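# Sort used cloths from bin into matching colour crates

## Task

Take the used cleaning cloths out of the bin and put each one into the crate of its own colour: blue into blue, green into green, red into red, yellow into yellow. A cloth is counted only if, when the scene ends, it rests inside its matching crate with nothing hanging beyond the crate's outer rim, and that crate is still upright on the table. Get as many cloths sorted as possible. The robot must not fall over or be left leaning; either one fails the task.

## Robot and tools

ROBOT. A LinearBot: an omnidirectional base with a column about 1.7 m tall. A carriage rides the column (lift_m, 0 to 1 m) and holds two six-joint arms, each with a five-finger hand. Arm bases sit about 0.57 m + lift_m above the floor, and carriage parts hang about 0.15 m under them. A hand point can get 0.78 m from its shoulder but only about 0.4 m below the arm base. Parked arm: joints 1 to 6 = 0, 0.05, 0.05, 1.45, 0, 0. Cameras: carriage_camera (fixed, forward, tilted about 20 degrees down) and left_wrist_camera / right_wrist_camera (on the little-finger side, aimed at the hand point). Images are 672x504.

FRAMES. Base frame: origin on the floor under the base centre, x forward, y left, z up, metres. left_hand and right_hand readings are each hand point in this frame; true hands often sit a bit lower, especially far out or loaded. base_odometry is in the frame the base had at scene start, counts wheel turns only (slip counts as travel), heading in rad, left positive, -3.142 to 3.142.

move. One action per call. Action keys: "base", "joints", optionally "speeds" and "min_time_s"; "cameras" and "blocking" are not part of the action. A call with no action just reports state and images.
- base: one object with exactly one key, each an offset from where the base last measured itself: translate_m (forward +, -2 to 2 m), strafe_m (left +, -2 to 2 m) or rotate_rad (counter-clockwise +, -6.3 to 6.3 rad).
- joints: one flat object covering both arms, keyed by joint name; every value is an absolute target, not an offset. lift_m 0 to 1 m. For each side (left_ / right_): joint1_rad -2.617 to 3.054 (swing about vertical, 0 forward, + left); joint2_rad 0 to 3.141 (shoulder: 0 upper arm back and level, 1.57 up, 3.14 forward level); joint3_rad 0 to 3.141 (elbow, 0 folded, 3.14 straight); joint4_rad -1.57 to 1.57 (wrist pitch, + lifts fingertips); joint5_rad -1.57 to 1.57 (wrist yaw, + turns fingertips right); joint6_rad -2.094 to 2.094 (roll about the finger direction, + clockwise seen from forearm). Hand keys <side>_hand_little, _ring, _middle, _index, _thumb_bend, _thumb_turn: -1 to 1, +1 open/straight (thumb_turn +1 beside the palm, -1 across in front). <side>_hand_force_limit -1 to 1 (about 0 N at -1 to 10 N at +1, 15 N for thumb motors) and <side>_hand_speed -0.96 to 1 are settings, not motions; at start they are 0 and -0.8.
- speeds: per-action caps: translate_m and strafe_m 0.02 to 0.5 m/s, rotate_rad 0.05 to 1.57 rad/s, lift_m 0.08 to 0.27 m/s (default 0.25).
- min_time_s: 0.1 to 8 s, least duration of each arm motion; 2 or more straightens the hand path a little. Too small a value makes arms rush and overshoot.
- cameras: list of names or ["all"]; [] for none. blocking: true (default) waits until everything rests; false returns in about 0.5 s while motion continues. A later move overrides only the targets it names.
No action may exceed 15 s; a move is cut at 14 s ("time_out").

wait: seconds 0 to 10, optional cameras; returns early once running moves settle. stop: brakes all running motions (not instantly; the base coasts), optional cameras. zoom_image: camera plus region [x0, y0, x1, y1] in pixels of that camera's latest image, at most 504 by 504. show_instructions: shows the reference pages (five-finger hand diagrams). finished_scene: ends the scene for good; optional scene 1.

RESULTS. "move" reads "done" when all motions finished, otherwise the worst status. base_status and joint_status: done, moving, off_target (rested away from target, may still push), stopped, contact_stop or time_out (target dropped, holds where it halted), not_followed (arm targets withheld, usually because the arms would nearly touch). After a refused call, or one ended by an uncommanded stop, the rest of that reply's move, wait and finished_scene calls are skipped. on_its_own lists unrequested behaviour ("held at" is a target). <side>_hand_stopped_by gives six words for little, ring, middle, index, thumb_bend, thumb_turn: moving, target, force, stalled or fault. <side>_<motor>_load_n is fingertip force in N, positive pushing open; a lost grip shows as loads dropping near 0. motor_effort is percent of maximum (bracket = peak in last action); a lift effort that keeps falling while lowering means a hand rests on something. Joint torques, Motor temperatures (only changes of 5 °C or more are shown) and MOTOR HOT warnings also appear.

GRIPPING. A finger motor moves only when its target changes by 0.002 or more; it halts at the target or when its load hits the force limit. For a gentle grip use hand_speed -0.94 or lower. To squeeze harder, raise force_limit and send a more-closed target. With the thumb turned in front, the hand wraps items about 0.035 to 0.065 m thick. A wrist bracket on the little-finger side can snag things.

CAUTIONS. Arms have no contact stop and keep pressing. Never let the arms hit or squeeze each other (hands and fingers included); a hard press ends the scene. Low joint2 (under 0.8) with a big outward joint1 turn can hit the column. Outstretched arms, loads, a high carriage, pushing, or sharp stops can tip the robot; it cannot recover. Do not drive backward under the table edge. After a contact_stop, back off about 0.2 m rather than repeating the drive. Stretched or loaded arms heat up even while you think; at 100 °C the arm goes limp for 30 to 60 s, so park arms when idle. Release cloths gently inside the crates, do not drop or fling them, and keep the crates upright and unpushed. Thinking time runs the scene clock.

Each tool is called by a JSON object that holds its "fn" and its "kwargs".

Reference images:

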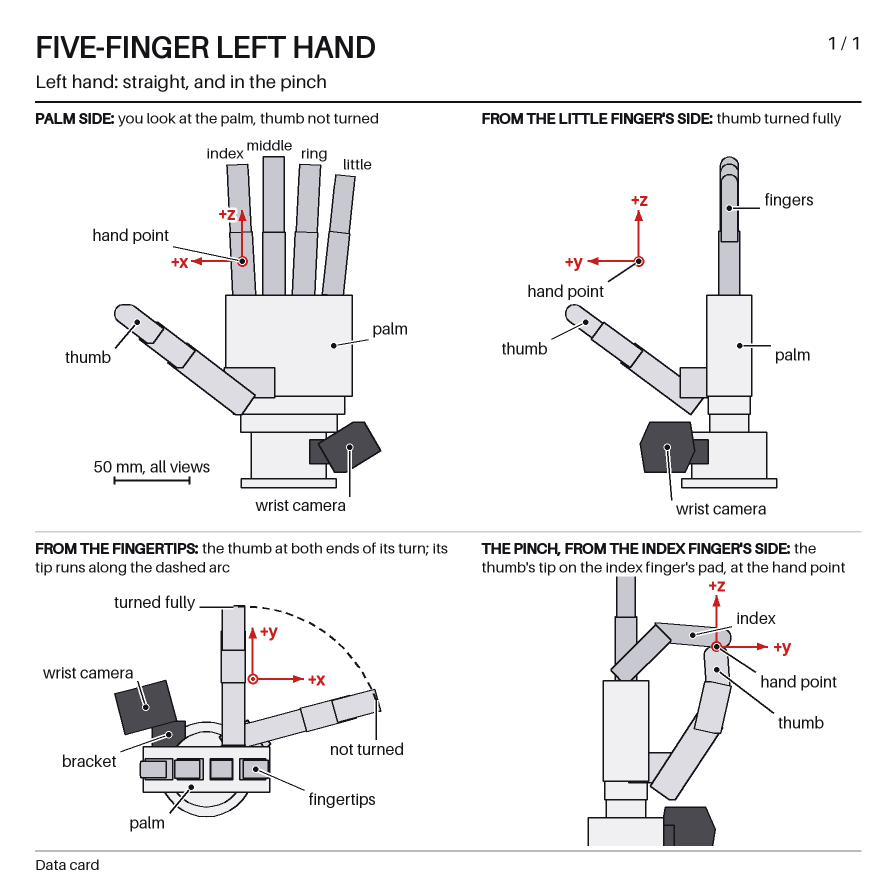

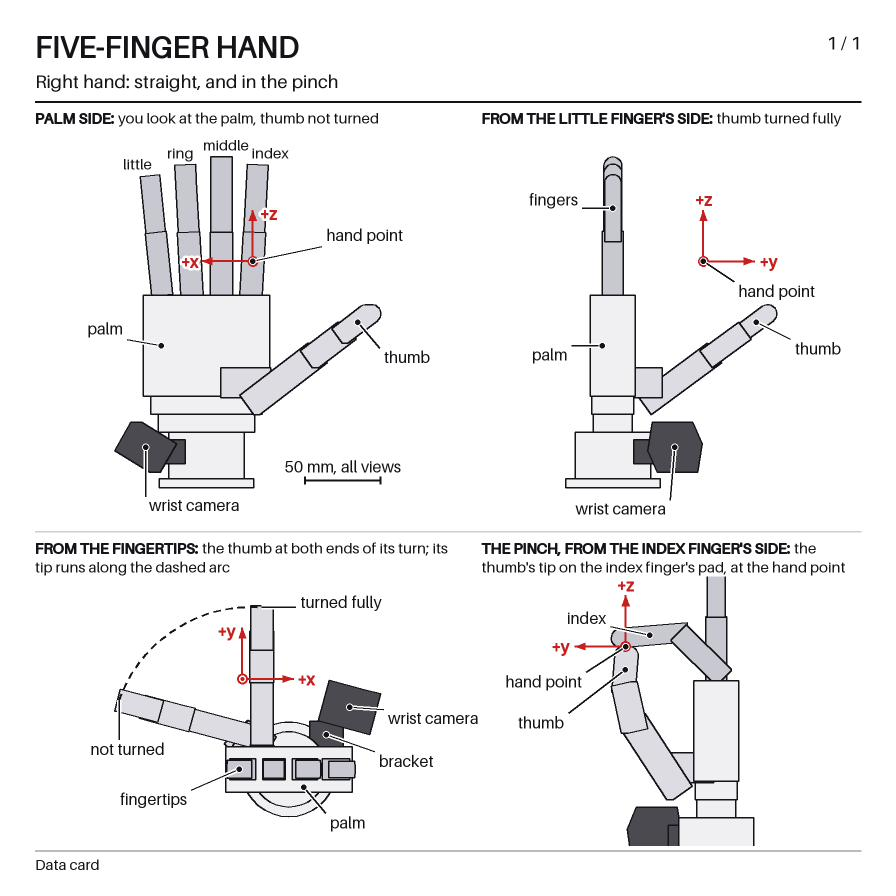

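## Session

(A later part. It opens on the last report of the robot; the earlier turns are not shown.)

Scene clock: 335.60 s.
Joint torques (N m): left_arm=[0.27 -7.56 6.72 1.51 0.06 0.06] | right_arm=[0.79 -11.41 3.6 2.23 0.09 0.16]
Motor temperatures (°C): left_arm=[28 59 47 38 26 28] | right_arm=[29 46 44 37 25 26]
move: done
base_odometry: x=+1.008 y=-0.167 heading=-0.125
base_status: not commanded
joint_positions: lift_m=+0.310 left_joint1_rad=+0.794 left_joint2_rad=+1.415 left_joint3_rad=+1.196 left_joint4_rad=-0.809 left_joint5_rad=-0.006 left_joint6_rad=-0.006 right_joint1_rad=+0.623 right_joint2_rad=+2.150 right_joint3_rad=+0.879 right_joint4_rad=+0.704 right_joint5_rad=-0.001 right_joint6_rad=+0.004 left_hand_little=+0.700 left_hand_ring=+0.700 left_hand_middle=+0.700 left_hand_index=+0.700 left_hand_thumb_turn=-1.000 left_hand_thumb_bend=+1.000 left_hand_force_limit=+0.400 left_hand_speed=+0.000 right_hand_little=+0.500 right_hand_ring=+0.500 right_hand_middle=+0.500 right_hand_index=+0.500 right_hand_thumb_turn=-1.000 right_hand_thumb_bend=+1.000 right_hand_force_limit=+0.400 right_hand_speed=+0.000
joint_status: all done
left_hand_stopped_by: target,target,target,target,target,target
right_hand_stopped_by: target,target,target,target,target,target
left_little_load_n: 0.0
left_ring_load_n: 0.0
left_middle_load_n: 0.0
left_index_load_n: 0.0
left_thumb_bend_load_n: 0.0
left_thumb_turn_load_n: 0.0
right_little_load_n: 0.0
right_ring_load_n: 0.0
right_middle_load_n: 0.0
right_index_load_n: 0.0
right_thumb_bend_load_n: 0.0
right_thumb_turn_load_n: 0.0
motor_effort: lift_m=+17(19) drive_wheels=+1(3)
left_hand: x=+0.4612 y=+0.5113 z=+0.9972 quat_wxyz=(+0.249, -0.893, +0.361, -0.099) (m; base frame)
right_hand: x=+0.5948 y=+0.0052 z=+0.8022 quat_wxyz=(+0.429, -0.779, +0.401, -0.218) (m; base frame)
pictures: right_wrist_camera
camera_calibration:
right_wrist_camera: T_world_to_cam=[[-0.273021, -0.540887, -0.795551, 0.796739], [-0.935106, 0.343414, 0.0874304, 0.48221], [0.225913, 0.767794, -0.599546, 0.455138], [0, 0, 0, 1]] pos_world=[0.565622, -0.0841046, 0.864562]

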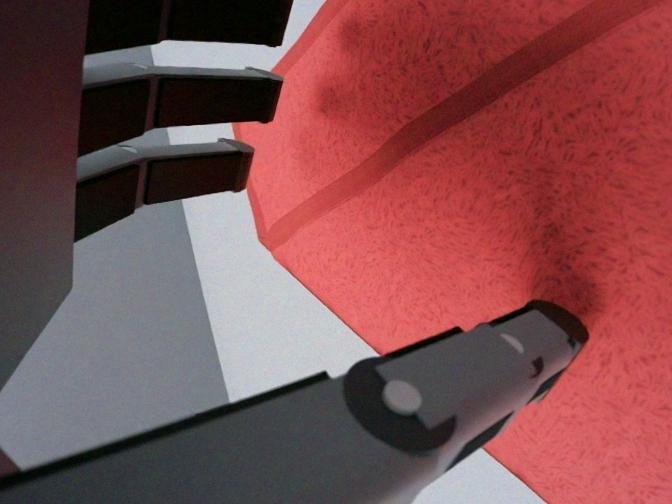

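{"fn": "move", "kwargs": {"joints": {"lift_m":0.285,"right_joint2_rad":2.15}, "speeds": {"lift_m":0.1}, "cameras": ["right_wrist_camera"]}}

{"fn": "move", "kwargs": {"joints": {"lift_m":0.28,"right_hand_speed":-0.5,"right_hand_force_limit":0.4,"right_hand_little":-0.7,"right_hand_ring":-0.7,"right_hand_middle":-0.7,"right_hand_index":-0.7,"right_hand_thumb_bend":-0.2}, "speeds": {"lift_m":0.1}, "cameras": ["right_wrist_camera"]}}

Scene clock: 336.97 s.
Joint torques (N m): left_arm=[0.23 -7.66 6.72 1.5 0.06 0.06] | right_arm=[0.76 -7.45 3.82 1.82 0.11 0.15]
Motor temperatures (°C): left_arm=[28 59 47 38 26 28] | right_arm=[29 46 43 37 25 26]
move: done
base_odometry: x=+1.008 y=-0.167 heading=-0.125
base_status: not commanded
joint_positions: lift_m=+0.286 left_joint1_rad=+0.794 left_joint2_rad=+1.415 left_joint3_rad=+1.196 left_joint4_rad=-0.809 left_joint5_rad=-0.006 left_joint6_rad=-0.006 right_joint1_rad=+0.623 right_joint2_rad=+2.137 right_joint3_rad=+0.879 right_joint4_rad=+0.751 right_joint5_rad=-0.003 right_joint6_rad=+0.004 left_hand_little=+0.700 left_hand_ring=+0.700 left_hand_middle=+0.700 left_hand_index=+0.700 left_hand_thumb_turn=-1.000 left_hand_thumb_bend=+1.000 left_hand_force_limit=+0.400 left_hand_speed=+0.000 right_hand_little=+0.500 right_hand_ring=+0.500 right_hand_middle=+0.500 right_hand_index=+0.500 right_hand_thumb_turn=-1.000 right_hand_thumb_bend=+1.000 right_hand_force_limit=+0.400 right_hand_speed=+0.000
joint_status: all done
left_hand_stopped_by: target,target,target,target,target,target
right_hand_stopped_by: target,target,target,target,target,target
left_little_load_n: 0.0
left_ring_load_n: 0.0
left_middle_load_n: 0.0
left_index_load_n: 0.0
left_thumb_bend_load_n: 0.0
left_thumb_turn_load_n: 0.0
right_little_load_n: 0.0
right_ring_load_n: -0.5
right_middle_load_n: 0.0
right_index_load_n: 0.0
right_thumb_bend_load_n: 0.5
right_thumb_turn_load_n: -1.0
motor_effort: lift_m=+17(18) drive_wheels=+1(3)
left_hand: x=+0.4612 y=+0.5113 z=+0.9725 quat_wxyz=(+0.249, -0.893, +0.361, -0.099) (m; base frame)
right_hand: x=+0.6035 y=+0.0119 z=+0.7927 quat_wxyz=(+0.452, -0.767, +0.394, -0.229) (m; base frame)
pictures: right_wrist_camera
camera_calibration:
right_wrist_camera: T_world_to_cam=[[-0.233678, -0.512676, -0.82617, 0.795347], [-0.939042, 0.339373, 0.0550067, 0.517069], [0.252179, 0.788663, -0.560729, 0.395385], [0, 0, 0, 1]] pos_world=[0.571697, -0.0795496, 0.850354]

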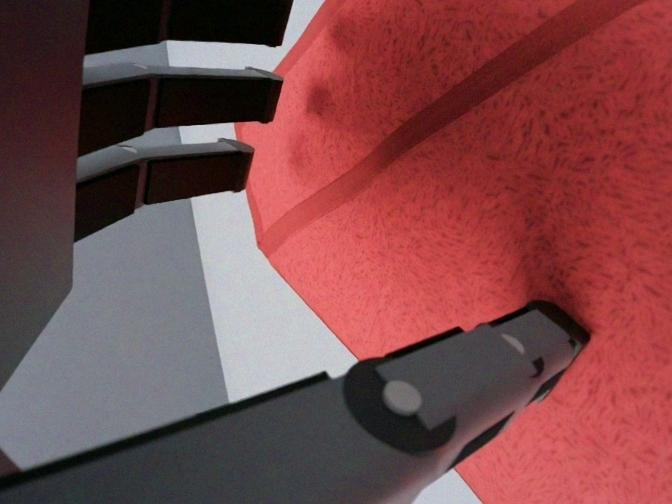

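Scene clock: 338.97 s.
Joint torques (N m): left_arm=[0.25 -7.61 6.72 1.5 0.05 0.05] | right_arm=[0.76 -7.06 3.79 1.96 0.12 0.16]
Motor temperatures (°C): left_arm=[28 59 47 38 26 28] | right_arm=[29 46 43 38 25 26]
move: off_target
base_odometry: x=+1.008 y=-0.167 heading=-0.125
base_status: not commanded
joint_positions: lift_m=+0.281 left_joint1_rad=+0.794 left_joint2_rad=+1.415 left_joint3_rad=+1.196 left_joint4_rad=-0.809 left_joint5_rad=-0.006 left_joint6_rad=-0.006 right_joint1_rad=+0.623 right_joint2_rad=+2.133 right_joint3_rad=+0.879 right_joint4_rad=+0.733 right_joint5_rad=-0.004 right_joint6_rad=+0.004 left_hand_little=+0.700 left_hand_ring=+0.700 left_hand_middle=+0.700 left_hand_index=+0.700 left_hand_thumb_turn=-1.000 left_hand_thumb_bend=+1.000 left_hand_force_limit=+0.400 left_hand_speed=+0.000 right_hand_little=-0.700 right_hand_ring=-0.700 right_hand_middle=-0.549 right_hand_index=-0.700 right_hand_thumb_turn=-1.000 right_hand_thumb_bend=+0.440 right_hand_force_limit=+0.400 right_hand_speed=-0.500
joint_status: right_hand_middle off_target (ended at -0.549, target -0.700); right_hand_thumb_bend off_target (ended at +0.440, target -0.200); the others done
left_hand_stopped_by: target,target,target,target,target,target
right_hand_stopped_by: target,target,force,target,force,target
left_little_load_n: 0.0
left_ring_load_n: 0.0
left_middle_load_n: 0.0
left_index_load_n: 0.0
left_thumb_bend_load_n: 0.0
left_thumb_turn_load_n: 0.0
right_little_load_n: 0.0
right_ring_load_n: 0.0
right_middle_load_n: 9.5
right_index_load_n: 0.5
right_thumb_bend_load_n: 10.5
right_thumb_turn_load_n: 1.5
motor_effort: lift_m=+17(19) drive_wheels=+2(2)
left_hand: x=+0.4611 y=+0.5112 z=+0.9674 quat_wxyz=(+0.249, -0.893, +0.361, -0.099) (m; base frame)
right_hand: x=+0.6013 y=+0.0106 z=+0.7863 quat_wxyz=(+0.447, -0.770, +0.395, -0.226) (m; base frame)
pictures: right_wrist_camera
camera_calibration:
right_wrist_camera: T_world_to_cam=[[-0.242295, -0.51895, -0.819746, 0.789069], [-0.938738, 0.33883, 0.0629654, 0.5094], [0.245079, 0.784783, -0.569255, 0.40438], [0, 0, 0, 1]] pos_world=[0.570276, -0.0804635, 0.844957]

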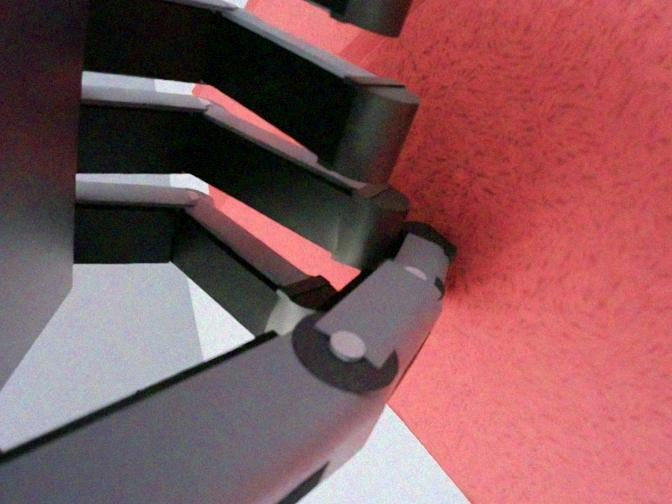

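{"fn": "move", "kwargs": {"joints": {"lift_m":0.6,"right_hand_little":0.7,"right_hand_ring":0.7,"right_hand_middle":0.7,"right_hand_index":0.7,"right_hand_thumb_bend":1,"right_hand_speed":0}}}

{"fn": "move", "kwargs": {"joints": {"right_joint1_rad":-0.8,"right_joint2_rad":1.4,"right_joint3_rad":1.2,"right_joint4_rad":-0.8,"left_hand_little":0.2,"left_hand_ring":0.2,"left_hand_middle":0.2,"left_hand_index":0.2,"left_hand_thumb_bend":0.5}, "min_time_s": 1.5}}

{"fn": "move", "kwargs": {"joints": {"left_joint1_rad":-0.596,"left_joint2_rad":2.144,"left_joint3_rad":1.093,"left_joint4_rad":0.251}, "min_time_s": 2}}

{"fn": "move", "kwargs": {"joints": {"lift_m":0.34}, "cameras": ["carriage_camera","left_wrist_camera"]}}

{"fn": "zoom_image", "kwargs": {"camera": "carriage_camera", "region": [260, 280, 440, 440]}}

Scene clock: 343.97 s.
Joint torques (N m): left_arm=[0.25 -7.61 6.72 1.48 0.05 0.06] | right_arm=[0.8 -7.23 3.78 2.09 0.12 0.16]
Motor temperatures (°C): left_arm=[28 57 47 38 26 28] | right_arm=[29 46 43 38 25 26]
move: done
base_odometry: x=+1.008 y=-0.167 heading=-0.125
base_status: not commanded
joint_positions: lift_m=+0.600 left_joint1_rad=+0.794 left_joint2_rad=+1.415 left_joint3_rad=+1.196 left_joint4_rad=-0.807 left_joint5_rad=-0.006 left_joint6_rad=-0.006 right_joint1_rad=+0.623 right_joint2_rad=+2.135 right_joint3_rad=+0.879 right_joint4_rad=+0.721 right_joint5_rad=-0.004 right_joint6_rad=+0.004 left_hand_little=+0.700 left_hand_ring=+0.700 left_hand_middle=+0.700 left_hand_index=+0.700 left_hand_thumb_turn=-1.000 left_hand_thumb_bend=+1.000 left_hand_force_limit=+0.400 left_hand_speed=+0.000 right_hand_little=+0.700 right_hand_ring=+0.700 right_hand_middle=+0.700 right_hand_index=+0.700 right_hand_thumb_turn=-1.000 right_hand_thumb_bend=+1.000 right_hand_force_limit=+0.400 right_hand_speed=+0.000
joint_status: all done
left_hand_stopped_by: target,target,target,target,target,target
right_hand_stopped_by: target,target,target,target,target,target
left_little_load_n: 0.0
left_ring_load_n: 0.0
left_middle_load_n: 0.0
left_index_load_n: 0.0
left_thumb_bend_load_n: 0.0
left_thumb_turn_load_n: 0.0
right_little_load_n: 0.0
right_ring_load_n: 0.0
right_middle_load_n: 0.0
right_index_load_n: 0.0
right_thumb_bend_load_n: 0.0
right_thumb_turn_load_n: 0.0
motor_effort: lift_m=+23(29) drive_wheels=+1(3)
left_hand: x=+0.4614 y=+0.5116 z=+1.2868 quat_wxyz=(+0.249, -0.893, +0.361, -0.100) (m; base frame)
right_hand: x=+0.5992 y=+0.0091 z=+1.1021 quat_wxyz=(+0.442, -0.773, +0.397, -0.224) (m; base frame)
pictures: none

Scene clock: 346.00 s.
Joint torques (N m): left_arm=[0.25 -7.6 6.72 1.47 0.05 0.06] | right_arm=[0.05 -6.23 8.72 1.35 0.02 0.15]
Motor temperatures (°C): left_arm=[28 57 47 38 26 28] | right_arm=[29 46 43 38 25 26]
move: done
base_odometry: x=+1.008 y=-0.167 heading=-0.125
base_status: not commanded
joint_positions: lift_m=+0.600 left_joint1_rad=+0.794 left_joint2_rad=+1.415 left_joint3_rad=+1.196 left_joint4_rad=-0.807 left_joint5_rad=-0.006 left_joint6_rad=-0.006 right_joint1_rad=-0.795 right_joint2_rad=+1.419 right_joint3_rad=+1.172 right_joint4_rad=-0.784 right_joint5_rad=+0.007 right_joint6_rad=+0.004 left_hand_little=+0.200 left_hand_ring=+0.200 left_hand_middle=+0.200 left_hand_index=+0.200 left_hand_thumb_turn=-1.000 left_hand_thumb_bend=+0.500 left_hand_force_limit=+0.400 left_hand_speed=+0.000 right_hand_little=+0.700 right_hand_ring=+0.700 right_hand_middle=+0.700 right_hand_index=+0.700 right_hand_thumb_turn=-1.000 right_hand_thumb_bend=+1.000 right_hand_force_limit=+0.400 right_hand_speed=+0.000
joint_status: all done
left_hand_stopped_by: target,target,target,target,target,target
right_hand_stopped_by: target,target,target,target,target,target
left_little_load_n: 0.0
left_ring_load_n: 0.5
left_middle_load_n: 0.0
left_index_load_n: 0.0
left_thumb_bend_load_n: 0.0
left_thumb_turn_load_n: 0.0
right_little_load_n: 0.0
right_ring_load_n: -0.5
right_middle_load_n: 0.0
right_index_load_n: 0.0
right_thumb_bend_load_n: 0.0
right_thumb_turn_load_n: 0.0
motor_effort: lift_m=+22(26) drive_wheels=+1(4)
left_hand: x=+0.4614 y=+0.5116 z=+1.2868 quat_wxyz=(+0.249, -0.893, +0.361, -0.100) (m; base frame)
right_hand: x=+0.4608 y=-0.5118 z=+1.2797 quat_wxyz=(+0.098, -0.362, +0.893, -0.248) (m; base frame)
pictures: none

Scene clock: 348.47 s.
Joint torques (N m): left_arm=[-0.7 -10.43 4.82 1.98 0.01 0.06] | right_arm=[0.05 -6.24 8.72 1.34 0.02 0.16]
Motor temperatures (°C): left_arm=[28 57 47 38 26 28] | right_arm=[29 46 44 37 25 26]
move: done
base_odometry: x=+1.008 y=-0.167 heading=-0.125
base_status: not commanded
joint_positions: lift_m=+0.600 left_joint1_rad=-0.591 left_joint2_rad=+2.132 left_joint3_rad=+1.098 left_joint4_rad=+0.229 left_joint5_rad=-0.002 left_joint6_rad=-0.006 right_joint1_rad=-0.795 right_joint2_rad=+1.419 right_joint3_rad=+1.172 right_joint4_rad=-0.787 right_joint5_rad=+0.006 right_joint6_rad=+0.004 left_hand_little=+0.200 left_hand_ring=+0.200 left_hand_middle=+0.200 left_hand_index=+0.200 left_hand_thumb_turn=-1.000 left_hand_thumb_bend=+0.500 left_hand_force_limit=+0.400 left_hand_speed=+0.000 right_hand_little=+0.700 right_hand_ring=+0.700 right_hand_middle=+0.700 right_hand_index=+0.700 right_hand_thumb_turn=-1.000 right_hand_thumb_bend=+1.000 right_hand_force_limit=+0.400 right_hand_speed=+0.000
joint_status: all done
left_hand_stopped_by: target,target,target,target,target,target
right_hand_stopped_by: target,target,target,target,target,target
left_little_load_n: 0.0
left_ring_load_n: 0.0
left_middle_load_n: 0.0
left_index_load_n: 0.0
left_thumb_bend_load_n: 0.0
left_thumb_turn_load_n: 0.0
right_little_load_n: 0.0
right_ring_load_n: 0.0
right_middle_load_n: 0.0
right_index_load_n: 0.0
right_thumb_bend_load_n: 0.0
right_thumb_turn_load_n: 0.0
motor_effort: lift_m=+21(25) drive_wheels=+1(5)
left_hand: x=+0.5979 y=+0.0120 z=+1.0903 quat_wxyz=(+0.175, -0.439, +0.817, -0.330) (m; base frame)
right_hand: x=+0.4605 y=-0.5113 z=+1.2795 quat_wxyz=(+0.098, -0.362, +0.894, -0.247) (m; base frame)
pictures: none

Scene clock: 350.03 s.
Joint torques (N m): left_arm=[-0.72 -11.4 5.22 1.89 0.01 0.06] | right_arm=[0.05 -5.83 7.9 1.43 0.03 0.16]
Motor temperatures (°C): left_arm=[28 57 47 38 26 28] | right_arm=[29 45 44 37 25 26]
move: done
base_odometry: x=+1.008 y=-0.167 heading=-0.125
base_status: not commanded
joint_positions: lift_m=+0.340 left_joint1_rad=-0.591 left_joint2_rad=+2.142 left_joint3_rad=+1.092 left_joint4_rad=+0.238 left_joint5_rad=-0.002 left_joint6_rad=-0.006 right_joint1_rad=-0.795 right_joint2_rad=+1.414 right_joint3_rad=+1.182 right_joint4_rad=-0.796 right_joint5_rad=+0.006 right_joint6_rad=+0.004 left_hand_little=+0.200 left_hand_ring=+0.200 left_hand_middle=+0.200 left_hand_index=+0.200 left_hand_thumb_turn=-1.000 left_hand_thumb_bend=+0.500 left_hand_force_limit=+0.400 left_hand_speed=+0.000 right_hand_little=+0.700 right_hand_ring=+0.700 right_hand_middle=+0.700 right_hand_index=+0.700 right_hand_thumb_turn=-1.000 right_hand_thumb_bend=+1.000 right_hand_force_limit=+0.400 right_hand_speed=+0.000
joint_status: all done
left_hand_stopped_by: target,target,target,target,target,target
right_hand_stopped_by: target,target,target,target,target,target
left_little_load_n: 0.0
left_ring_load_n: 0.0
left_middle_load_n: 0.0
left_index_load_n: 0.0
left_thumb_bend_load_n: 0.0
left_thumb_turn_load_n: 0.0
right_little_load_n: 0.0
right_ring_load_n: 0.0
right_middle_load_n: 0.0
right_index_load_n: 0.0
right_thumb_bend_load_n: 0.0
right_thumb_turn_load_n: 0.0
motor_effort: lift_m=+17(19) drive_wheels=+1(2)
left_hand: x=+0.5961 y=+0.0132 z=+0.8257 quat_wxyz=(+0.174, -0.440, +0.818, -0.327) (m; base frame)
right_hand: x=+0.4607 y=-0.5114 z=+1.0240 quat_wxyz=(+0.099, -0.362, +0.893, -0.249) (m; base frame)
pictures: carriage_camera, left_wrist_camera
camera_calibration:
carriage_camera: T_world_to_cam=[[-0.00967246, -0.999787, -0.0182479, 0.0259301], [-0.384616, 0.0205646, -0.922848, 1.26767], [0.923026, -0.00190778, -0.384732, 0.392665], [0, 0, 0, 1]] pos_world=[0.125378, 0.000604523, 1.32141]
left_wrist_camera: T_world_to_cam=[[0.420585, -0.611314, 0.670376, -0.80324], [-0.90259, -0.356757, 0.240948, 0.341652], [0.0918663, -0.706414, -0.701812, 0.64847], [0, 0, 0, 1]] pos_world=[0.58663, 0.0889427, 0.911256]

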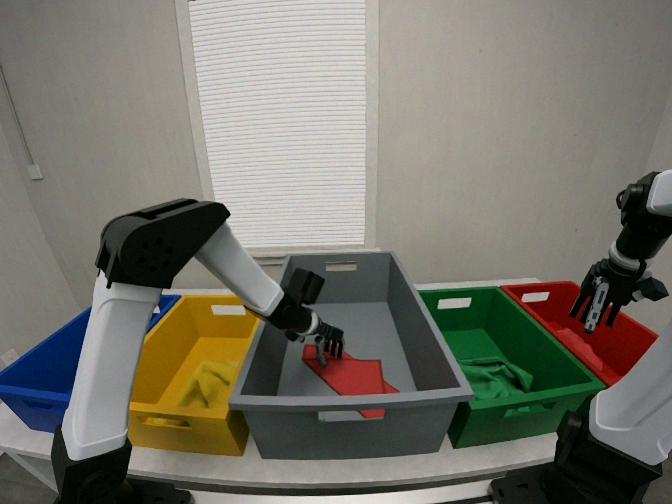

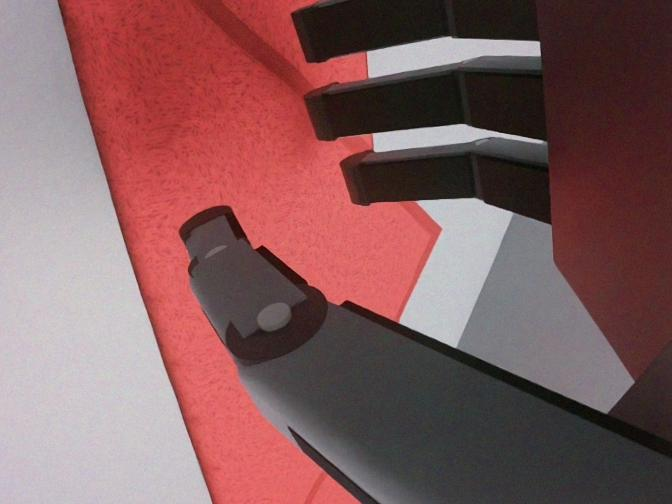

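Scaled by 2.800 from the camera's 672x504 image, which has a finer 960x720 frame.

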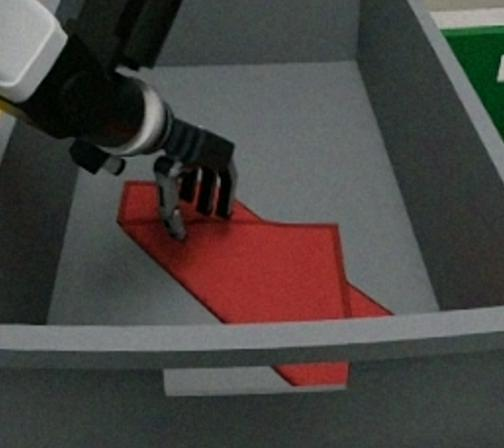

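{"fn": "move", "kwargs": {"joints": {"lift_m":0.29,"left_joint2_rad":2.19}, "speeds": {"lift_m":0.12}, "min_time_s": 0.6, "cameras": ["left_wrist_camera"]}}

{"fn": "move", "kwargs": {"base": {"strafe_m":-0.11}, "speeds": {"strafe_m":0.12}, "cameras": ["carriage_camera","left_wrist_camera"]}}

{"fn": "zoom_image", "kwargs": {"camera": "carriage_camera", "region": [220, 280, 400, 440]}}

Scene clock: 351.80 s.
Joint torques (N m): left_arm=[-0.72 -7.65 4.74 1.21 -0.02 0.06] | right_arm=[0.03 -5.79 7.87 1.44 0.03 0.16]
Motor temperatures (°C): left_arm=[28 57 47 38 26 28] | right_arm=[29 45 44 37 25 26]
move: done
base_odometry: x=+1.008 y=-0.167 heading=-0.125
base_status: not commanded
joint_positions: lift_m=+0.291 left_joint1_rad=-0.591 left_joint2_rad=+2.148 left_joint3_rad=+1.100 left_joint4_rad=+0.312 left_joint5_rad=+0.002 left_joint6_rad=-0.006 right_joint1_rad=-0.795 right_joint2_rad=+1.414 right_joint3_rad=+1.182 right_joint4_rad=-0.796 right_joint5_rad=+0.006 right_joint6_rad=+0.004 left_hand_little=+0.200 left_hand_ring=+0.200 left_hand_middle=+0.199 left_hand_index=+0.200 left_hand_thumb_turn=-1.000 left_hand_thumb_bend=+0.500 left_hand_force_limit=+0.400 left_hand_speed=+0.000 right_hand_little=+0.700 right_hand_ring=+0.700 right_hand_middle=+0.700 right_hand_index=+0.700 right_hand_thumb_turn=-1.000 right_hand_thumb_bend=+1.000 right_hand_force_limit=+0.400 right_hand_speed=+0.000
joint_status: all done
left_hand_stopped_by: target,target,target,target,target,target
right_hand_stopped_by: target,target,target,target,target,target
left_little_load_n: 0.0
left_ring_load_n: 0.0
left_middle_load_n: -5.5
left_index_load_n: 0.0
left_thumb_bend_load_n: 0.0
left_thumb_turn_load_n: 0.0
right_little_load_n: 0.0
right_ring_load_n: 0.0
right_middle_load_n: 0.0
right_index_load_n: 0.0
right_thumb_bend_load_n: 0.0
right_thumb_turn_load_n: 0.0
motor_effort: lift_m=+17(18) drive_wheels=-2(4)
left_hand: x=+0.6113 y=+0.0021 z=+0.7869 quat_wxyz=(+0.189, -0.432, +0.806, -0.359) (m; base frame)
right_hand: x=+0.4606 y=-0.5113 z=+0.9743 quat_wxyz=(+0.099, -0.362, +0.893, -0.249) (m; base frame)
pictures: left_wrist_camera
camera_calibration:
left_wrist_camera: T_world_to_cam=[[0.376291, -0.581568, 0.721237, -0.803389], [-0.917095, -0.344444, 0.200734, 0.401224], [0.131685, -0.736978, -0.662965, 0.557172], [0, 0, 0, 1]] pos_world=[0.596897, 0.0815967, 0.86828]

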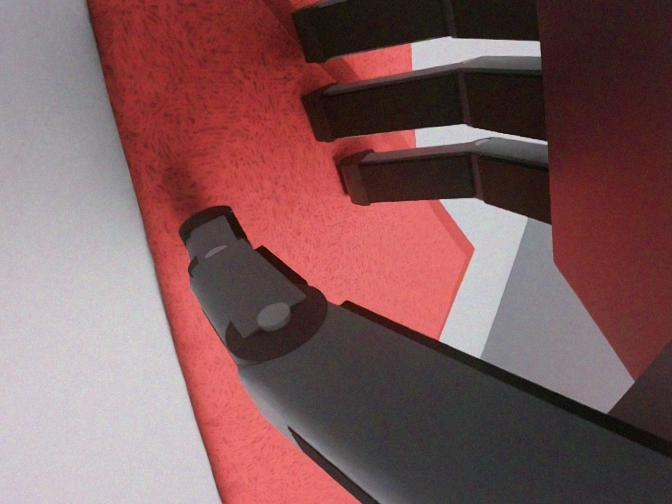

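Scene clock: 353.50 s.
Joint torques (N m): left_arm=[-0.92 -7.65 4.74 1.14 0.39 -0.05] | right_arm=[0.17 -5.79 7.83 1.43 0.05 0.16]
Motor temperatures (°C): left_arm=[28 57 47 38 26 28] | right_arm=[29 45 44 37 25 26]
move: done
base_odometry: x=+0.994 y=-0.276 heading=-0.125
base_status: done
joint_positions: lift_m=+0.291 left_joint1_rad=-0.589 left_joint2_rad=+2.148 left_joint3_rad=+1.100 left_joint4_rad=+0.320 left_joint5_rad=-0.042 left_joint6_rad=+0.005 right_joint1_rad=-0.796 right_joint2_rad=+1.414 right_joint3_rad=+1.182 right_joint4_rad=-0.796 right_joint5_rad=+0.004 right_joint6_rad=+0.004 left_hand_little=+0.200 left_hand_ring=+0.200 left_hand_middle=+0.200 left_hand_index=+0.200 left_hand_thumb_turn=-1.000 left_hand_thumb_bend=+0.500 left_hand_force_limit=+0.400 left_hand_speed=+0.000 right_hand_little=+0.700 right_hand_ring=+0.700 right_hand_middle=+0.700 right_hand_index=+0.700 right_hand_thumb_turn=-1.000 right_hand_thumb_bend=+1.000 right_hand_force_limit=+0.400 right_hand_speed=+0.000
joint_status: not commanded
left_hand_stopped_by: target,target,target,target,target,target
right_hand_stopped_by: target,target,target,target,target,target
left_little_load_n: 0.0
left_ring_load_n: 0.0
left_middle_load_n: -2.0
left_index_load_n: 0.0
left_thumb_bend_load_n: 0.0
left_thumb_turn_load_n: 0.0
right_little_load_n: 0.0
right_ring_load_n: 0.0
right_middle_load_n: 0.0
right_index_load_n: 0.0
right_thumb_bend_load_n: 0.0
right_thumb_turn_load_n: 0.0
motor_effort: lift_m=+16(18) drive_wheels=+3(8)
left_hand: x=+0.6191 y=+0.0094 z=+0.7871 quat_wxyz=(+0.210, -0.436, +0.802, -0.351) (m; base frame)
right_hand: x=+0.4607 y=-0.5113 z=+0.9743 quat_wxyz=(+0.100, -0.362, +0.893, -0.249) (m; base frame)
pictures: carriage_camera, left_wrist_camera
camera_calibration:
carriage_camera: T_world_to_cam=[[-0.00967246, -0.999787, -0.0182479, 0.0250214], [-0.384616, 0.0205646, -0.922848, 1.22172], [0.923026, -0.00190778, -0.384732, 0.373505], [0, 0, 0, 1]] pos_world=[0.125378, 0.000604523, 1.27161]
left_wrist_camera: T_world_to_cam=[[0.372695, -0.590946, 0.715459, -0.795368], [-0.91229, -0.374399, 0.165986, 0.435443], [0.169779, -0.714569, -0.678651, 0.550152], [0, 0, 0, 1]] pos_world=[0.600275, 0.0861316, 0.870137]

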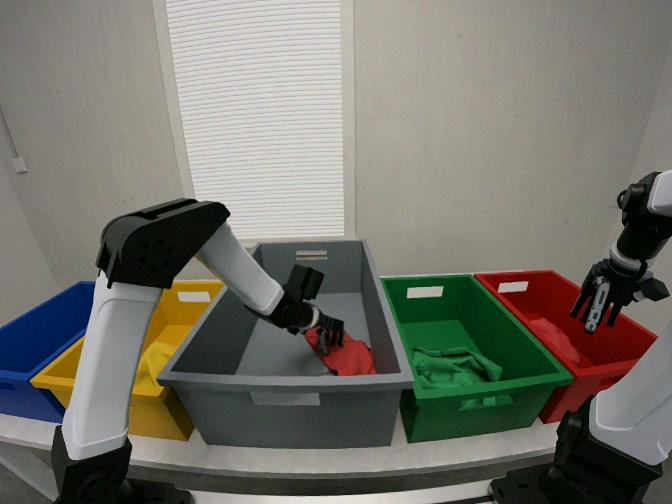

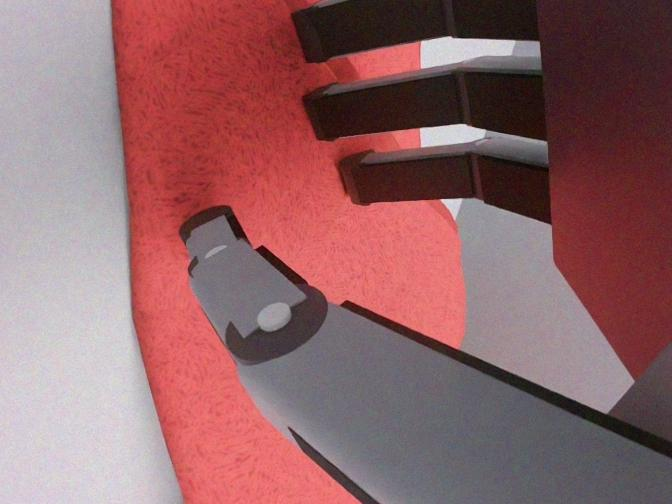

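Scaled by 2.800 from the camera's 672x504 image, which has a finer 960x720 frame.

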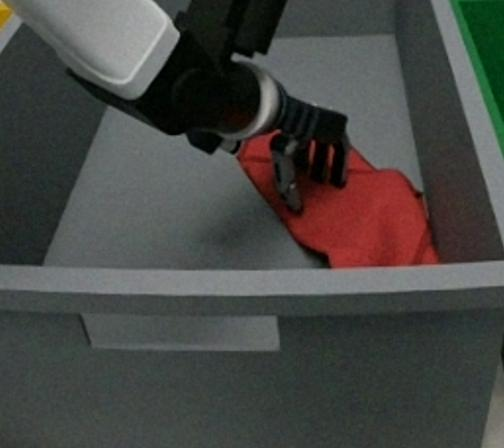

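{"fn": "move", "kwargs": {"base": {"strafe_m":-0.04}, "speeds": {"strafe_m":0.12}, "cameras": ["left_wrist_camera"]}}

{"fn": "move", "kwargs": {"joints": {"lift_m":0.45,"left_hand_little":0.5,"left_hand_ring":0.5,"left_hand_middle":0.5,"left_hand_index":0.5,"left_hand_thumb_bend":1}, "cameras": ["carriage_camera","left_wrist_camera"]}}

{"fn": "zoom_image", "kwargs": {"camera": "carriage_camera", "region": [200, 320, 400, 480]}}

Scene clock: 355.33 s.
Joint torques (N m): left_arm=[-0.95 -7.64 4.75 1.13 0.45 -0.07] | right_arm=[0.24 -5.81 7.84 1.44 0.05 0.16]
Motor temperatures (°C): left_arm=[28 56 47 37 26 28] | right_arm=[29 44 45 37 25 26]
move: done
base_odometry: x=+0.989 y=-0.315 heading=-0.125
base_status: done
joint_positions: lift_m=+0.291 left_joint1_rad=-0.589 left_joint2_rad=+2.148 left_joint3_rad=+1.100 left_joint4_rad=+0.320 left_joint5_rad=-0.049 left_joint6_rad=+0.008 right_joint1_rad=-0.796 right_joint2_rad=+1.414 right_joint3_rad=+1.182 right_joint4_rad=-0.796 right_joint5_rad=+0.003 right_joint6_rad=+0.004 left_hand_little=+0.200 left_hand_ring=+0.200 left_hand_middle=+0.200 left_hand_index=+0.200 left_hand_thumb_turn=-1.000 left_hand_thumb_bend=+0.500 left_hand_force_limit=+0.400 left_hand_speed=+0.000 right_hand_little=+0.700 right_hand_ring=+0.700 right_hand_middle=+0.700 right_hand_index=+0.700 right_hand_thumb_turn=-1.000 right_hand_thumb_bend=+1.000 right_hand_force_limit=+0.400 right_hand_speed=+0.000
joint_status: not commanded
left_hand_stopped_by: target,target,target,target,target,target
right_hand_stopped_by: target,target,target,target,target,target
left_little_load_n: 0.0
left_ring_load_n: 0.0
left_middle_load_n: -2.0
left_index_load_n: 0.0
left_thumb_bend_load_n: 0.0
left_thumb_turn_load_n: 0.0
right_little_load_n: 0.0
right_ring_load_n: 0.0
right_middle_load_n: 0.0
right_index_load_n: 0.0
right_thumb_bend_load_n: 0.0
right_thumb_turn_load_n: 0.0
motor_effort: lift_m=+17(17) drive_wheels=+5(11)
left_hand: x=+0.6203 y=+0.0107 z=+0.7870 quat_wxyz=(+0.214, -0.436, +0.801, -0.349) (m; base frame)
right_hand: x=+0.4606 y=-0.5113 z=+0.9743 quat_wxyz=(+0.100, -0.362, +0.893, -0.249) (m; base frame)
pictures: left_wrist_camera
camera_calibration:
left_wrist_camera: T_world_to_cam=[[0.372326, -0.592949, 0.713993, -0.79367], [-0.911323, -0.379196, 0.160317, 0.440989], [0.175683, -0.710368, -0.681552, 0.549458], [0, 0, 0, 1]] pos_world=[0.600856, 0.0869334, 0.870461]

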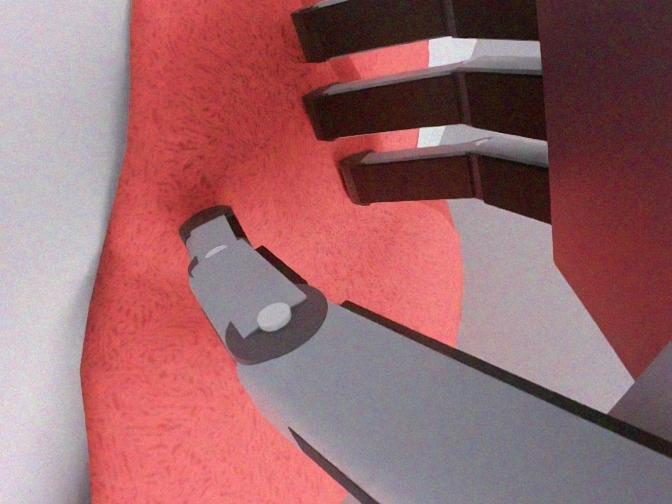

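Scene clock: 356.50 s.
Joint torques (N m): left_arm=[-0.95 -11.51 5.05 1.72 0.08 -0.06] | right_arm=[0.17 -5.67 7.87 1.43 0.05 0.16]
Motor temperatures (°C): left_arm=[28 57 47 38 26 28] | right_arm=[29 44 45 37 25 26]
move: done
base_odometry: x=+0.989 y=-0.315 heading=-0.125
base_status: not commanded
joint_positions: lift_m=+0.450 left_joint1_rad=-0.589 left_joint2_rad=+2.188 left_joint3_rad=+1.092 left_joint4_rad=+0.248 left_joint5_rad=-0.009 left_joint6_rad=+0.007 right_joint1_rad=-0.796 right_joint2_rad=+1.413 right_joint3_rad=+1.182 right_joint4_rad=-0.795 right_joint5_rad=+0.003 right_joint6_rad=+0.004 left_hand_little=+0.500 left_hand_ring=+0.500 left_hand_middle=+0.500 left_hand_index=+0.500 left_hand_thumb_turn=-1.000 left_hand_thumb_bend=+1.000 left_hand_force_limit=+0.400 left_hand_speed=+0.000 right_hand_little=+0.700 right_hand_ring=+0.700 right_hand_middle=+0.700 right_hand_index=+0.700 right_hand_thumb_turn=-1.000 right_hand_thumb_bend=+1.000 right_hand_force_limit=+0.400 right_hand_speed=+0.000
joint_status: all done
left_hand_stopped_by: target,target,target,target,target,target
right_hand_stopped_by: target,target,target,target,target,target
left_little_load_n: 0.0
left_ring_load_n: 0.0
left_middle_load_n: 0.0
left_index_load_n: 0.0
left_thumb_bend_load_n: 0.0
left_thumb_turn_load_n: 0.0
right_little_load_n: 0.0
right_ring_load_n: 0.0
right_middle_load_n: 0.0
right_index_load_n: 0.0
right_thumb_bend_load_n: 0.0
right_thumb_turn_load_n: 0.0
motor_effort: lift_m=+23(29) drive_wheels=+3(6)
left_hand: x=+0.5917 y=+0.0202 z=+0.9150 quat_wxyz=(+0.171, -0.440, +0.826, -0.309) (m; base frame)
right_hand: x=+0.4609 y=-0.5116 z=+1.1339 quat_wxyz=(+0.101, -0.362, +0.893, -0.250) (m; base frame)
pictures: carriage_camera, left_wrist_camera
camera_calibration:
carriage_camera: T_world_to_cam=[[-0.00967246, -0.999787, -0.0182479, 0.0279265], [-0.384616, 0.0205646, -0.922848, 1.36863], [0.923026, -0.00190778, -0.384732, 0.434755], [0, 0, 0, 1]] pos_world=[0.125378, 0.000604523, 1.43081]
left_wrist_camera: T_world_to_cam=[[0.434087, -0.633181, 0.64082, -0.837619], [-0.897824, -0.36252, 0.249982, 0.307666], [0.0740259, -0.683857, -0.725851, 0.748613], [0, 0, 0, 1]] pos_world=[0.584412, 0.0931152, 1.00323]

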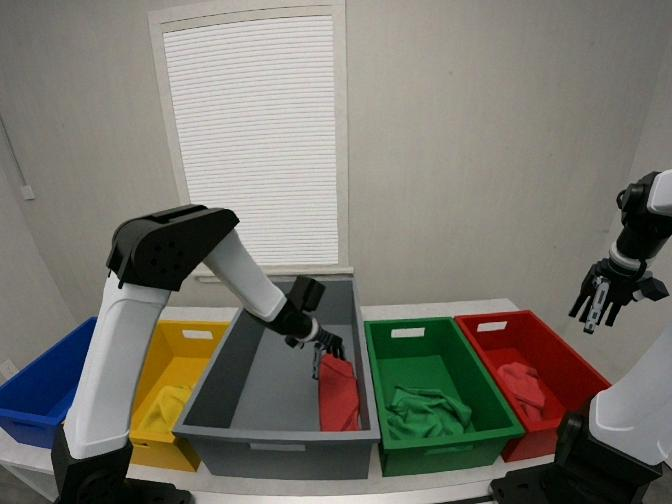

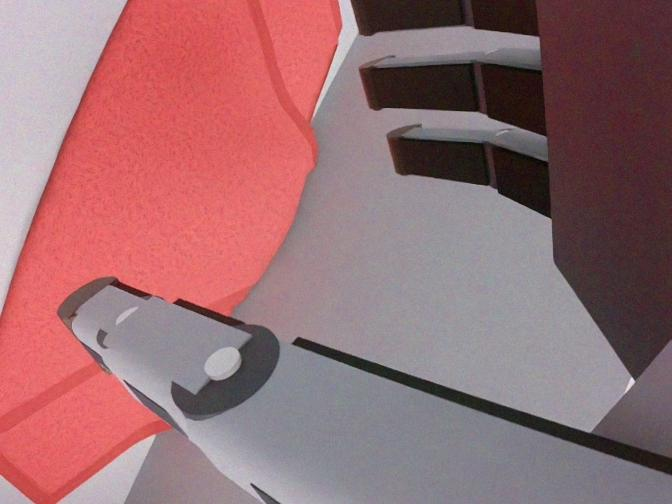

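Scaled by 2.520 from the camera's 672x504 image, which has a finer 960x720 frame.

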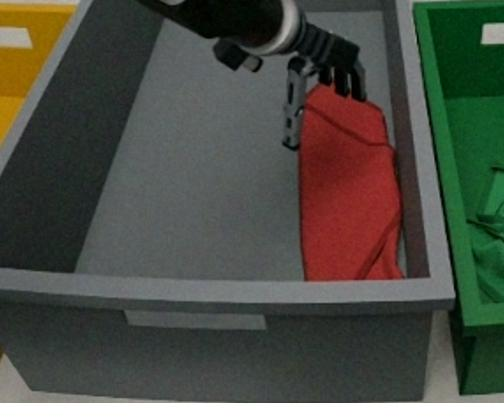

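{"fn": "move", "kwargs": {"joints": {"lift_m":0.36,"left_joint1_rad":-0.529,"left_joint2_rad":2.36,"left_joint3_rad":1.497,"left_joint4_rad":0.07,"left_hand_little":0.2,"left_hand_ring":0.2,"left_hand_middle":0.2,"left_hand_index":0.2,"left_hand_thumb_bend":0.6}, "cameras": ["carriage_camera","left_wrist_camera"]}}

{"fn": "zoom_image", "kwargs": {"camera": "carriage_camera", "region": [200, 280, 400, 440]}}

Scene clock: 359.47 s.
Joint torques (N m): left_arm=[-0.06 -12.88 7.6 1.73 0.05 -0.06] | right_arm=[0.18 -5.68 7.83 1.45 0.06 0.16]
Motor temperatures (°C): left_arm=[28 57 47 38 26 28] | right_arm=[29 44 45 37 25 26]
move: done
base_odometry: x=+0.989 y=-0.315 heading=-0.125
base_status: not commanded
joint_positions: lift_m=+0.360 left_joint1_rad=-0.532 left_joint2_rad=+2.350 left_joint3_rad=+1.474 left_joint4_rad=+0.074 left_joint5_rad=-0.006 left_joint6_rad=+0.007 right_joint1_rad=-0.796 right_joint2_rad=+1.412 right_joint3_rad=+1.183 right_joint4_rad=-0.798 right_joint5_rad=+0.003 right_joint6_rad=+0.004 left_hand_little=+0.200 left_hand_ring=+0.200 left_hand_middle=+0.200 left_hand_index=+0.200 left_hand_thumb_turn=-1.000 left_hand_thumb_bend=+0.600 left_hand_force_limit=+0.400 left_hand_speed=+0.000 right_hand_little=+0.700 right_hand_ring=+0.700 right_hand_middle=+0.700 right_hand_index=+0.700 right_hand_thumb_turn=-1.000 right_hand_thumb_bend=+1.000 right_hand_force_limit=+0.400 right_hand_speed=+0.000
joint_status: all done
left_hand_stopped_by: target,target,target,target,target,target
right_hand_stopped_by: target,target,target,target,target,target
left_little_load_n: 0.0
left_ring_load_n: 0.0
left_middle_load_n: 0.0
left_index_load_n: 0.0
left_thumb_bend_load_n: 0.0
left_thumb_turn_load_n: 0.0
right_little_load_n: 0.0
right_ring_load_n: 0.0
right_middle_load_n: 0.0
right_index_load_n: 0.0
right_thumb_bend_load_n: 0.0
right_thumb_turn_load_n: 0.0
motor_effort: lift_m=+16(20) drive_wheels=+3(6)
left_hand: x=+0.6771 y=+0.0003 z=+0.8453 quat_wxyz=(+0.190, -0.458, +0.806, -0.323) (m; base frame)
right_hand: x=+0.4605 y=-0.5112 z=+1.0447 quat_wxyz=(+0.100, -0.362, +0.893, -0.249) (m; base frame)
pictures: carriage_camera, left_wrist_camera
camera_calibration:
carriage_camera: T_world_to_cam=[[-0.00967246, -0.999787, -0.0182479, 0.0262951], [-0.384616, 0.0205646, -0.922848, 1.28613], [0.923026, -0.00190778, -0.384732, 0.40036], [0, 0, 0, 1]] pos_world=[0.125378, 0.000604523, 1.34141]
left_wrist_camera: T_world_to_cam=[[0.443017, -0.591961, 0.673289, -0.875951], [-0.885671, -0.405428, 0.226306, 0.406325], [0.139006, -0.69657, -0.703894, 0.615607], [0, 0, 0, 1]] pos_world=[0.662358, 0.0750199, 0.931137]

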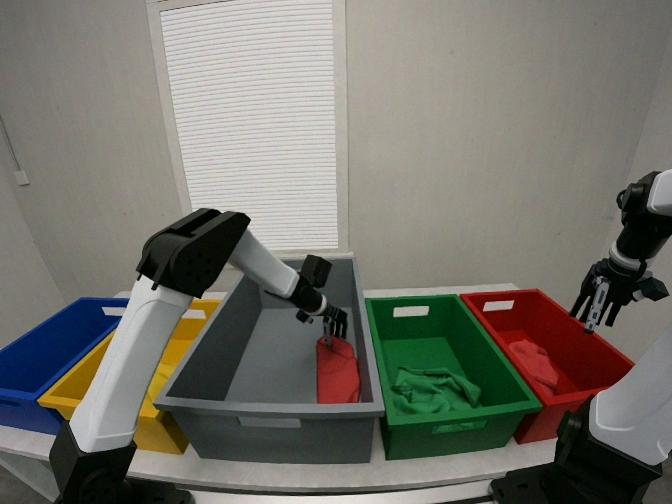

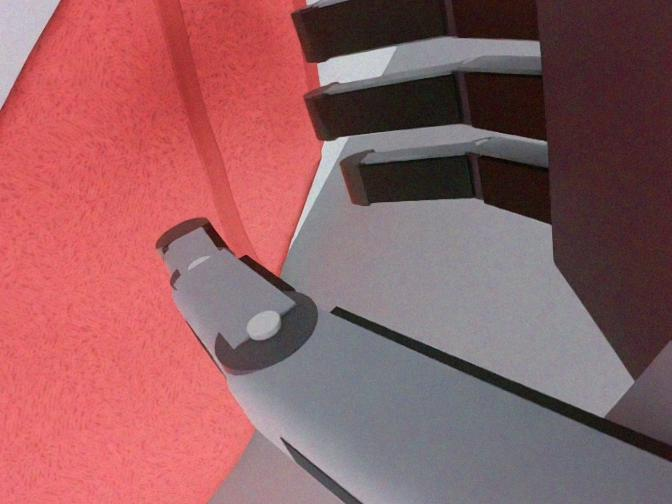

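Scaled by 2.520 from the camera's 672x504 image, which has a finer 960x720 frame.

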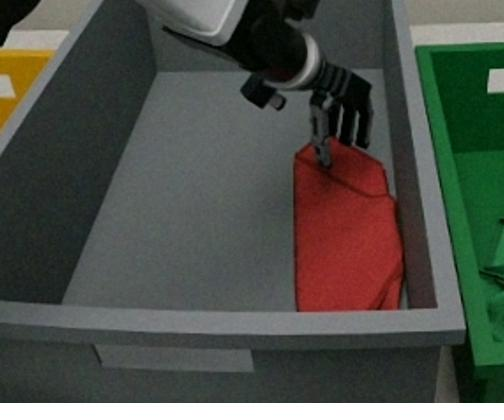

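{"fn": "move", "kwargs": {"joints": {"lift_m":0.29,"left_joint2_rad":2.4}, "speeds": {"lift_m":0.12}, "min_time_s": 0.6}}

{"fn": "move", "kwargs": {"base": {"translate_m":-0.12}, "speeds": {"translate_m":0.12}, "cameras": ["carriage_camera","left_wrist_camera"]}}

{"fn": "zoom_image", "kwargs": {"camera": "carriage_camera", "region": [200, 260, 400, 420]}}

Scene clock: 361.13 s.
Joint torques (N m): left_arm=[-0.06 -11.4 5.18 1.23 -0.05 -0.03] | right_arm=[0.16 -5.65 7.84 1.44 0.05 0.16]
Motor temperatures (°C): left_arm=[28 57 47 38 26 28] | right_arm=[29 44 45 37 25 26]
move: done
base_odometry: x=+0.989 y=-0.315 heading=-0.125
base_status: not commanded
joint_positions: lift_m=+0.291 left_joint1_rad=-0.532 left_joint2_rad=+2.371 left_joint3_rad=+1.506 left_joint4_rad=+0.129 left_joint5_rad=+0.004 left_joint6_rad=+0.003 right_joint1_rad=-0.796 right_joint2_rad=+1.412 right_joint3_rad=+1.183 right_joint4_rad=-0.797 right_joint5_rad=+0.003 right_joint6_rad=+0.004 left_hand_little=+0.200 left_hand_ring=+0.200 left_hand_middle=+0.199 left_hand_index=+0.200 left_hand_thumb_turn=-1.000 left_hand_thumb_bend=+0.600 left_hand_force_limit=+0.400 left_hand_speed=+0.000 right_hand_little=+0.700 right_hand_ring=+0.700 right_hand_middle=+0.700 right_hand_index=+0.700 right_hand_thumb_turn=-1.000 right_hand_thumb_bend=+1.000 right_hand_force_limit=+0.400 right_hand_speed=+0.000
joint_status: all done
left_hand_stopped_by: target,target,target,target,target,target
right_hand_stopped_by: target,target,target,target,target,target
left_little_load_n: 0.0
left_ring_load_n: 0.0
left_middle_load_n: -5.5
left_index_load_n: -0.5
left_thumb_bend_load_n: 0.0
left_thumb_turn_load_n: 0.0
right_little_load_n: 0.0
right_ring_load_n: 0.0
right_middle_load_n: 0.0
right_index_load_n: 0.0
right_thumb_bend_load_n: 0.0
right_thumb_turn_load_n: 0.0
motor_effort: lift_m=+14(19) drive_wheels=+4(6)
left_hand: x=+0.6936 y=-0.0119 z=+0.7839 quat_wxyz=(+0.200, -0.452, +0.795, -0.352) (m; base frame)
right_hand: x=+0.4607 y=-0.5114 z=+0.9750 quat_wxyz=(+0.100, -0.362, +0.893, -0.249) (m; base frame)
pictures: none

Scene clock: 363.00 s.
Joint torques (N m): left_arm=[-0.16 -11.41 5.18 1.09 0.05 -0.02] | right_arm=[0.24 -5.65 7.76 1.45 0.06 0.16]
Motor temperatures (°C): left_arm=[28 57 47 38 26 28] | right_arm=[29 44 46 36 25 26]
move: done
base_odometry: x=+0.870 y=-0.301 heading=-0.125
base_status: done
joint_positions: lift_m=+0.291 left_joint1_rad=-0.531 left_joint2_rad=+2.371 left_joint3_rad=+1.506 left_joint4_rad=+0.143 left_joint5_rad=-0.006 left_joint6_rad=+0.003 right_joint1_rad=-0.797 right_joint2_rad=+1.412 right_joint3_rad=+1.183 right_joint4_rad=-0.797 right_joint5_rad=+0.003 right_joint6_rad=+0.004 left_hand_little=+0.200 left_hand_ring=+0.200 left_hand_middle=+0.200 left_hand_index=+0.200 left_hand_thumb_turn=-1.000 left_hand_thumb_bend=+0.600 left_hand_force_limit=+0.400 left_hand_speed=+0.000 right_hand_little=+0.700 right_hand_ring=+0.700 right_hand_middle=+0.700 right_hand_index=+0.700 right_hand_thumb_turn=-1.000 right_hand_thumb_bend=+1.000 right_hand_force_limit=+0.400 right_hand_speed=+0.000
joint_status: not commanded
left_hand_stopped_by: target,target,target,target,target,target
right_hand_stopped_by: target,target,target,target,target,target
left_little_load_n: 0.0
left_ring_load_n: 0.0
left_middle_load_n: 0.5
left_index_load_n: 0.0
left_thumb_bend_load_n: 0.0
left_thumb_turn_load_n: 0.0
right_little_load_n: 0.0
right_ring_load_n: 0.0
right_middle_load_n: 0.0
right_index_load_n: 0.0
right_thumb_bend_load_n: 0.0
right_thumb_turn_load_n: 0.0
motor_effort: lift_m=+15(19) drive_wheels=-1(13)
left_hand: x=+0.6980 y=-0.0115 z=+0.7861 quat_wxyz=(+0.208, -0.453, +0.791, -0.356) (m; base frame)
right_hand: x=+0.4606 y=-0.5115 z=+0.9750 quat_wxyz=(+0.101, -0.361, +0.893, -0.249) (m; base frame)
pictures: carriage_camera, left_wrist_camera
camera_calibration:
carriage_camera: T_world_to_cam=[[-0.00967246, -0.999787, -0.0182479, 0.0250214], [-0.384616, 0.0205646, -0.922848, 1.22172], [0.923026, -0.00190778, -0.384732, 0.373505], [0, 0, 0, 1]] pos_world=[0.125378, 0.000604523, 1.27161]
left_wrist_camera: T_world_to_cam=[[0.397564, -0.560138, 0.726766, -0.862322], [-0.898059, -0.40002, 0.182961, 0.476324], [0.188238, -0.725417, -0.66207, 0.495148], [0, 0, 0, 1]] pos_world=[0.677389, 0.0667094, 0.86738]

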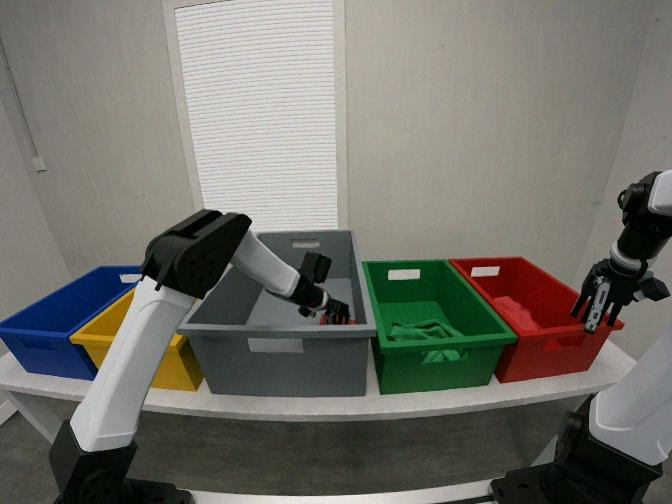

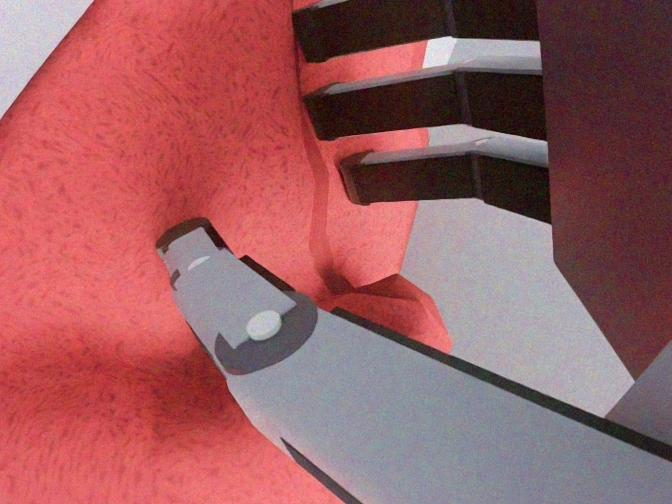

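Scaled by 2.520 from the camera's 672x504 image, which has a finer 960x720 frame.

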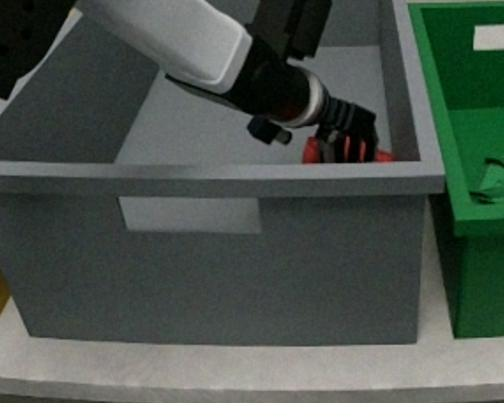

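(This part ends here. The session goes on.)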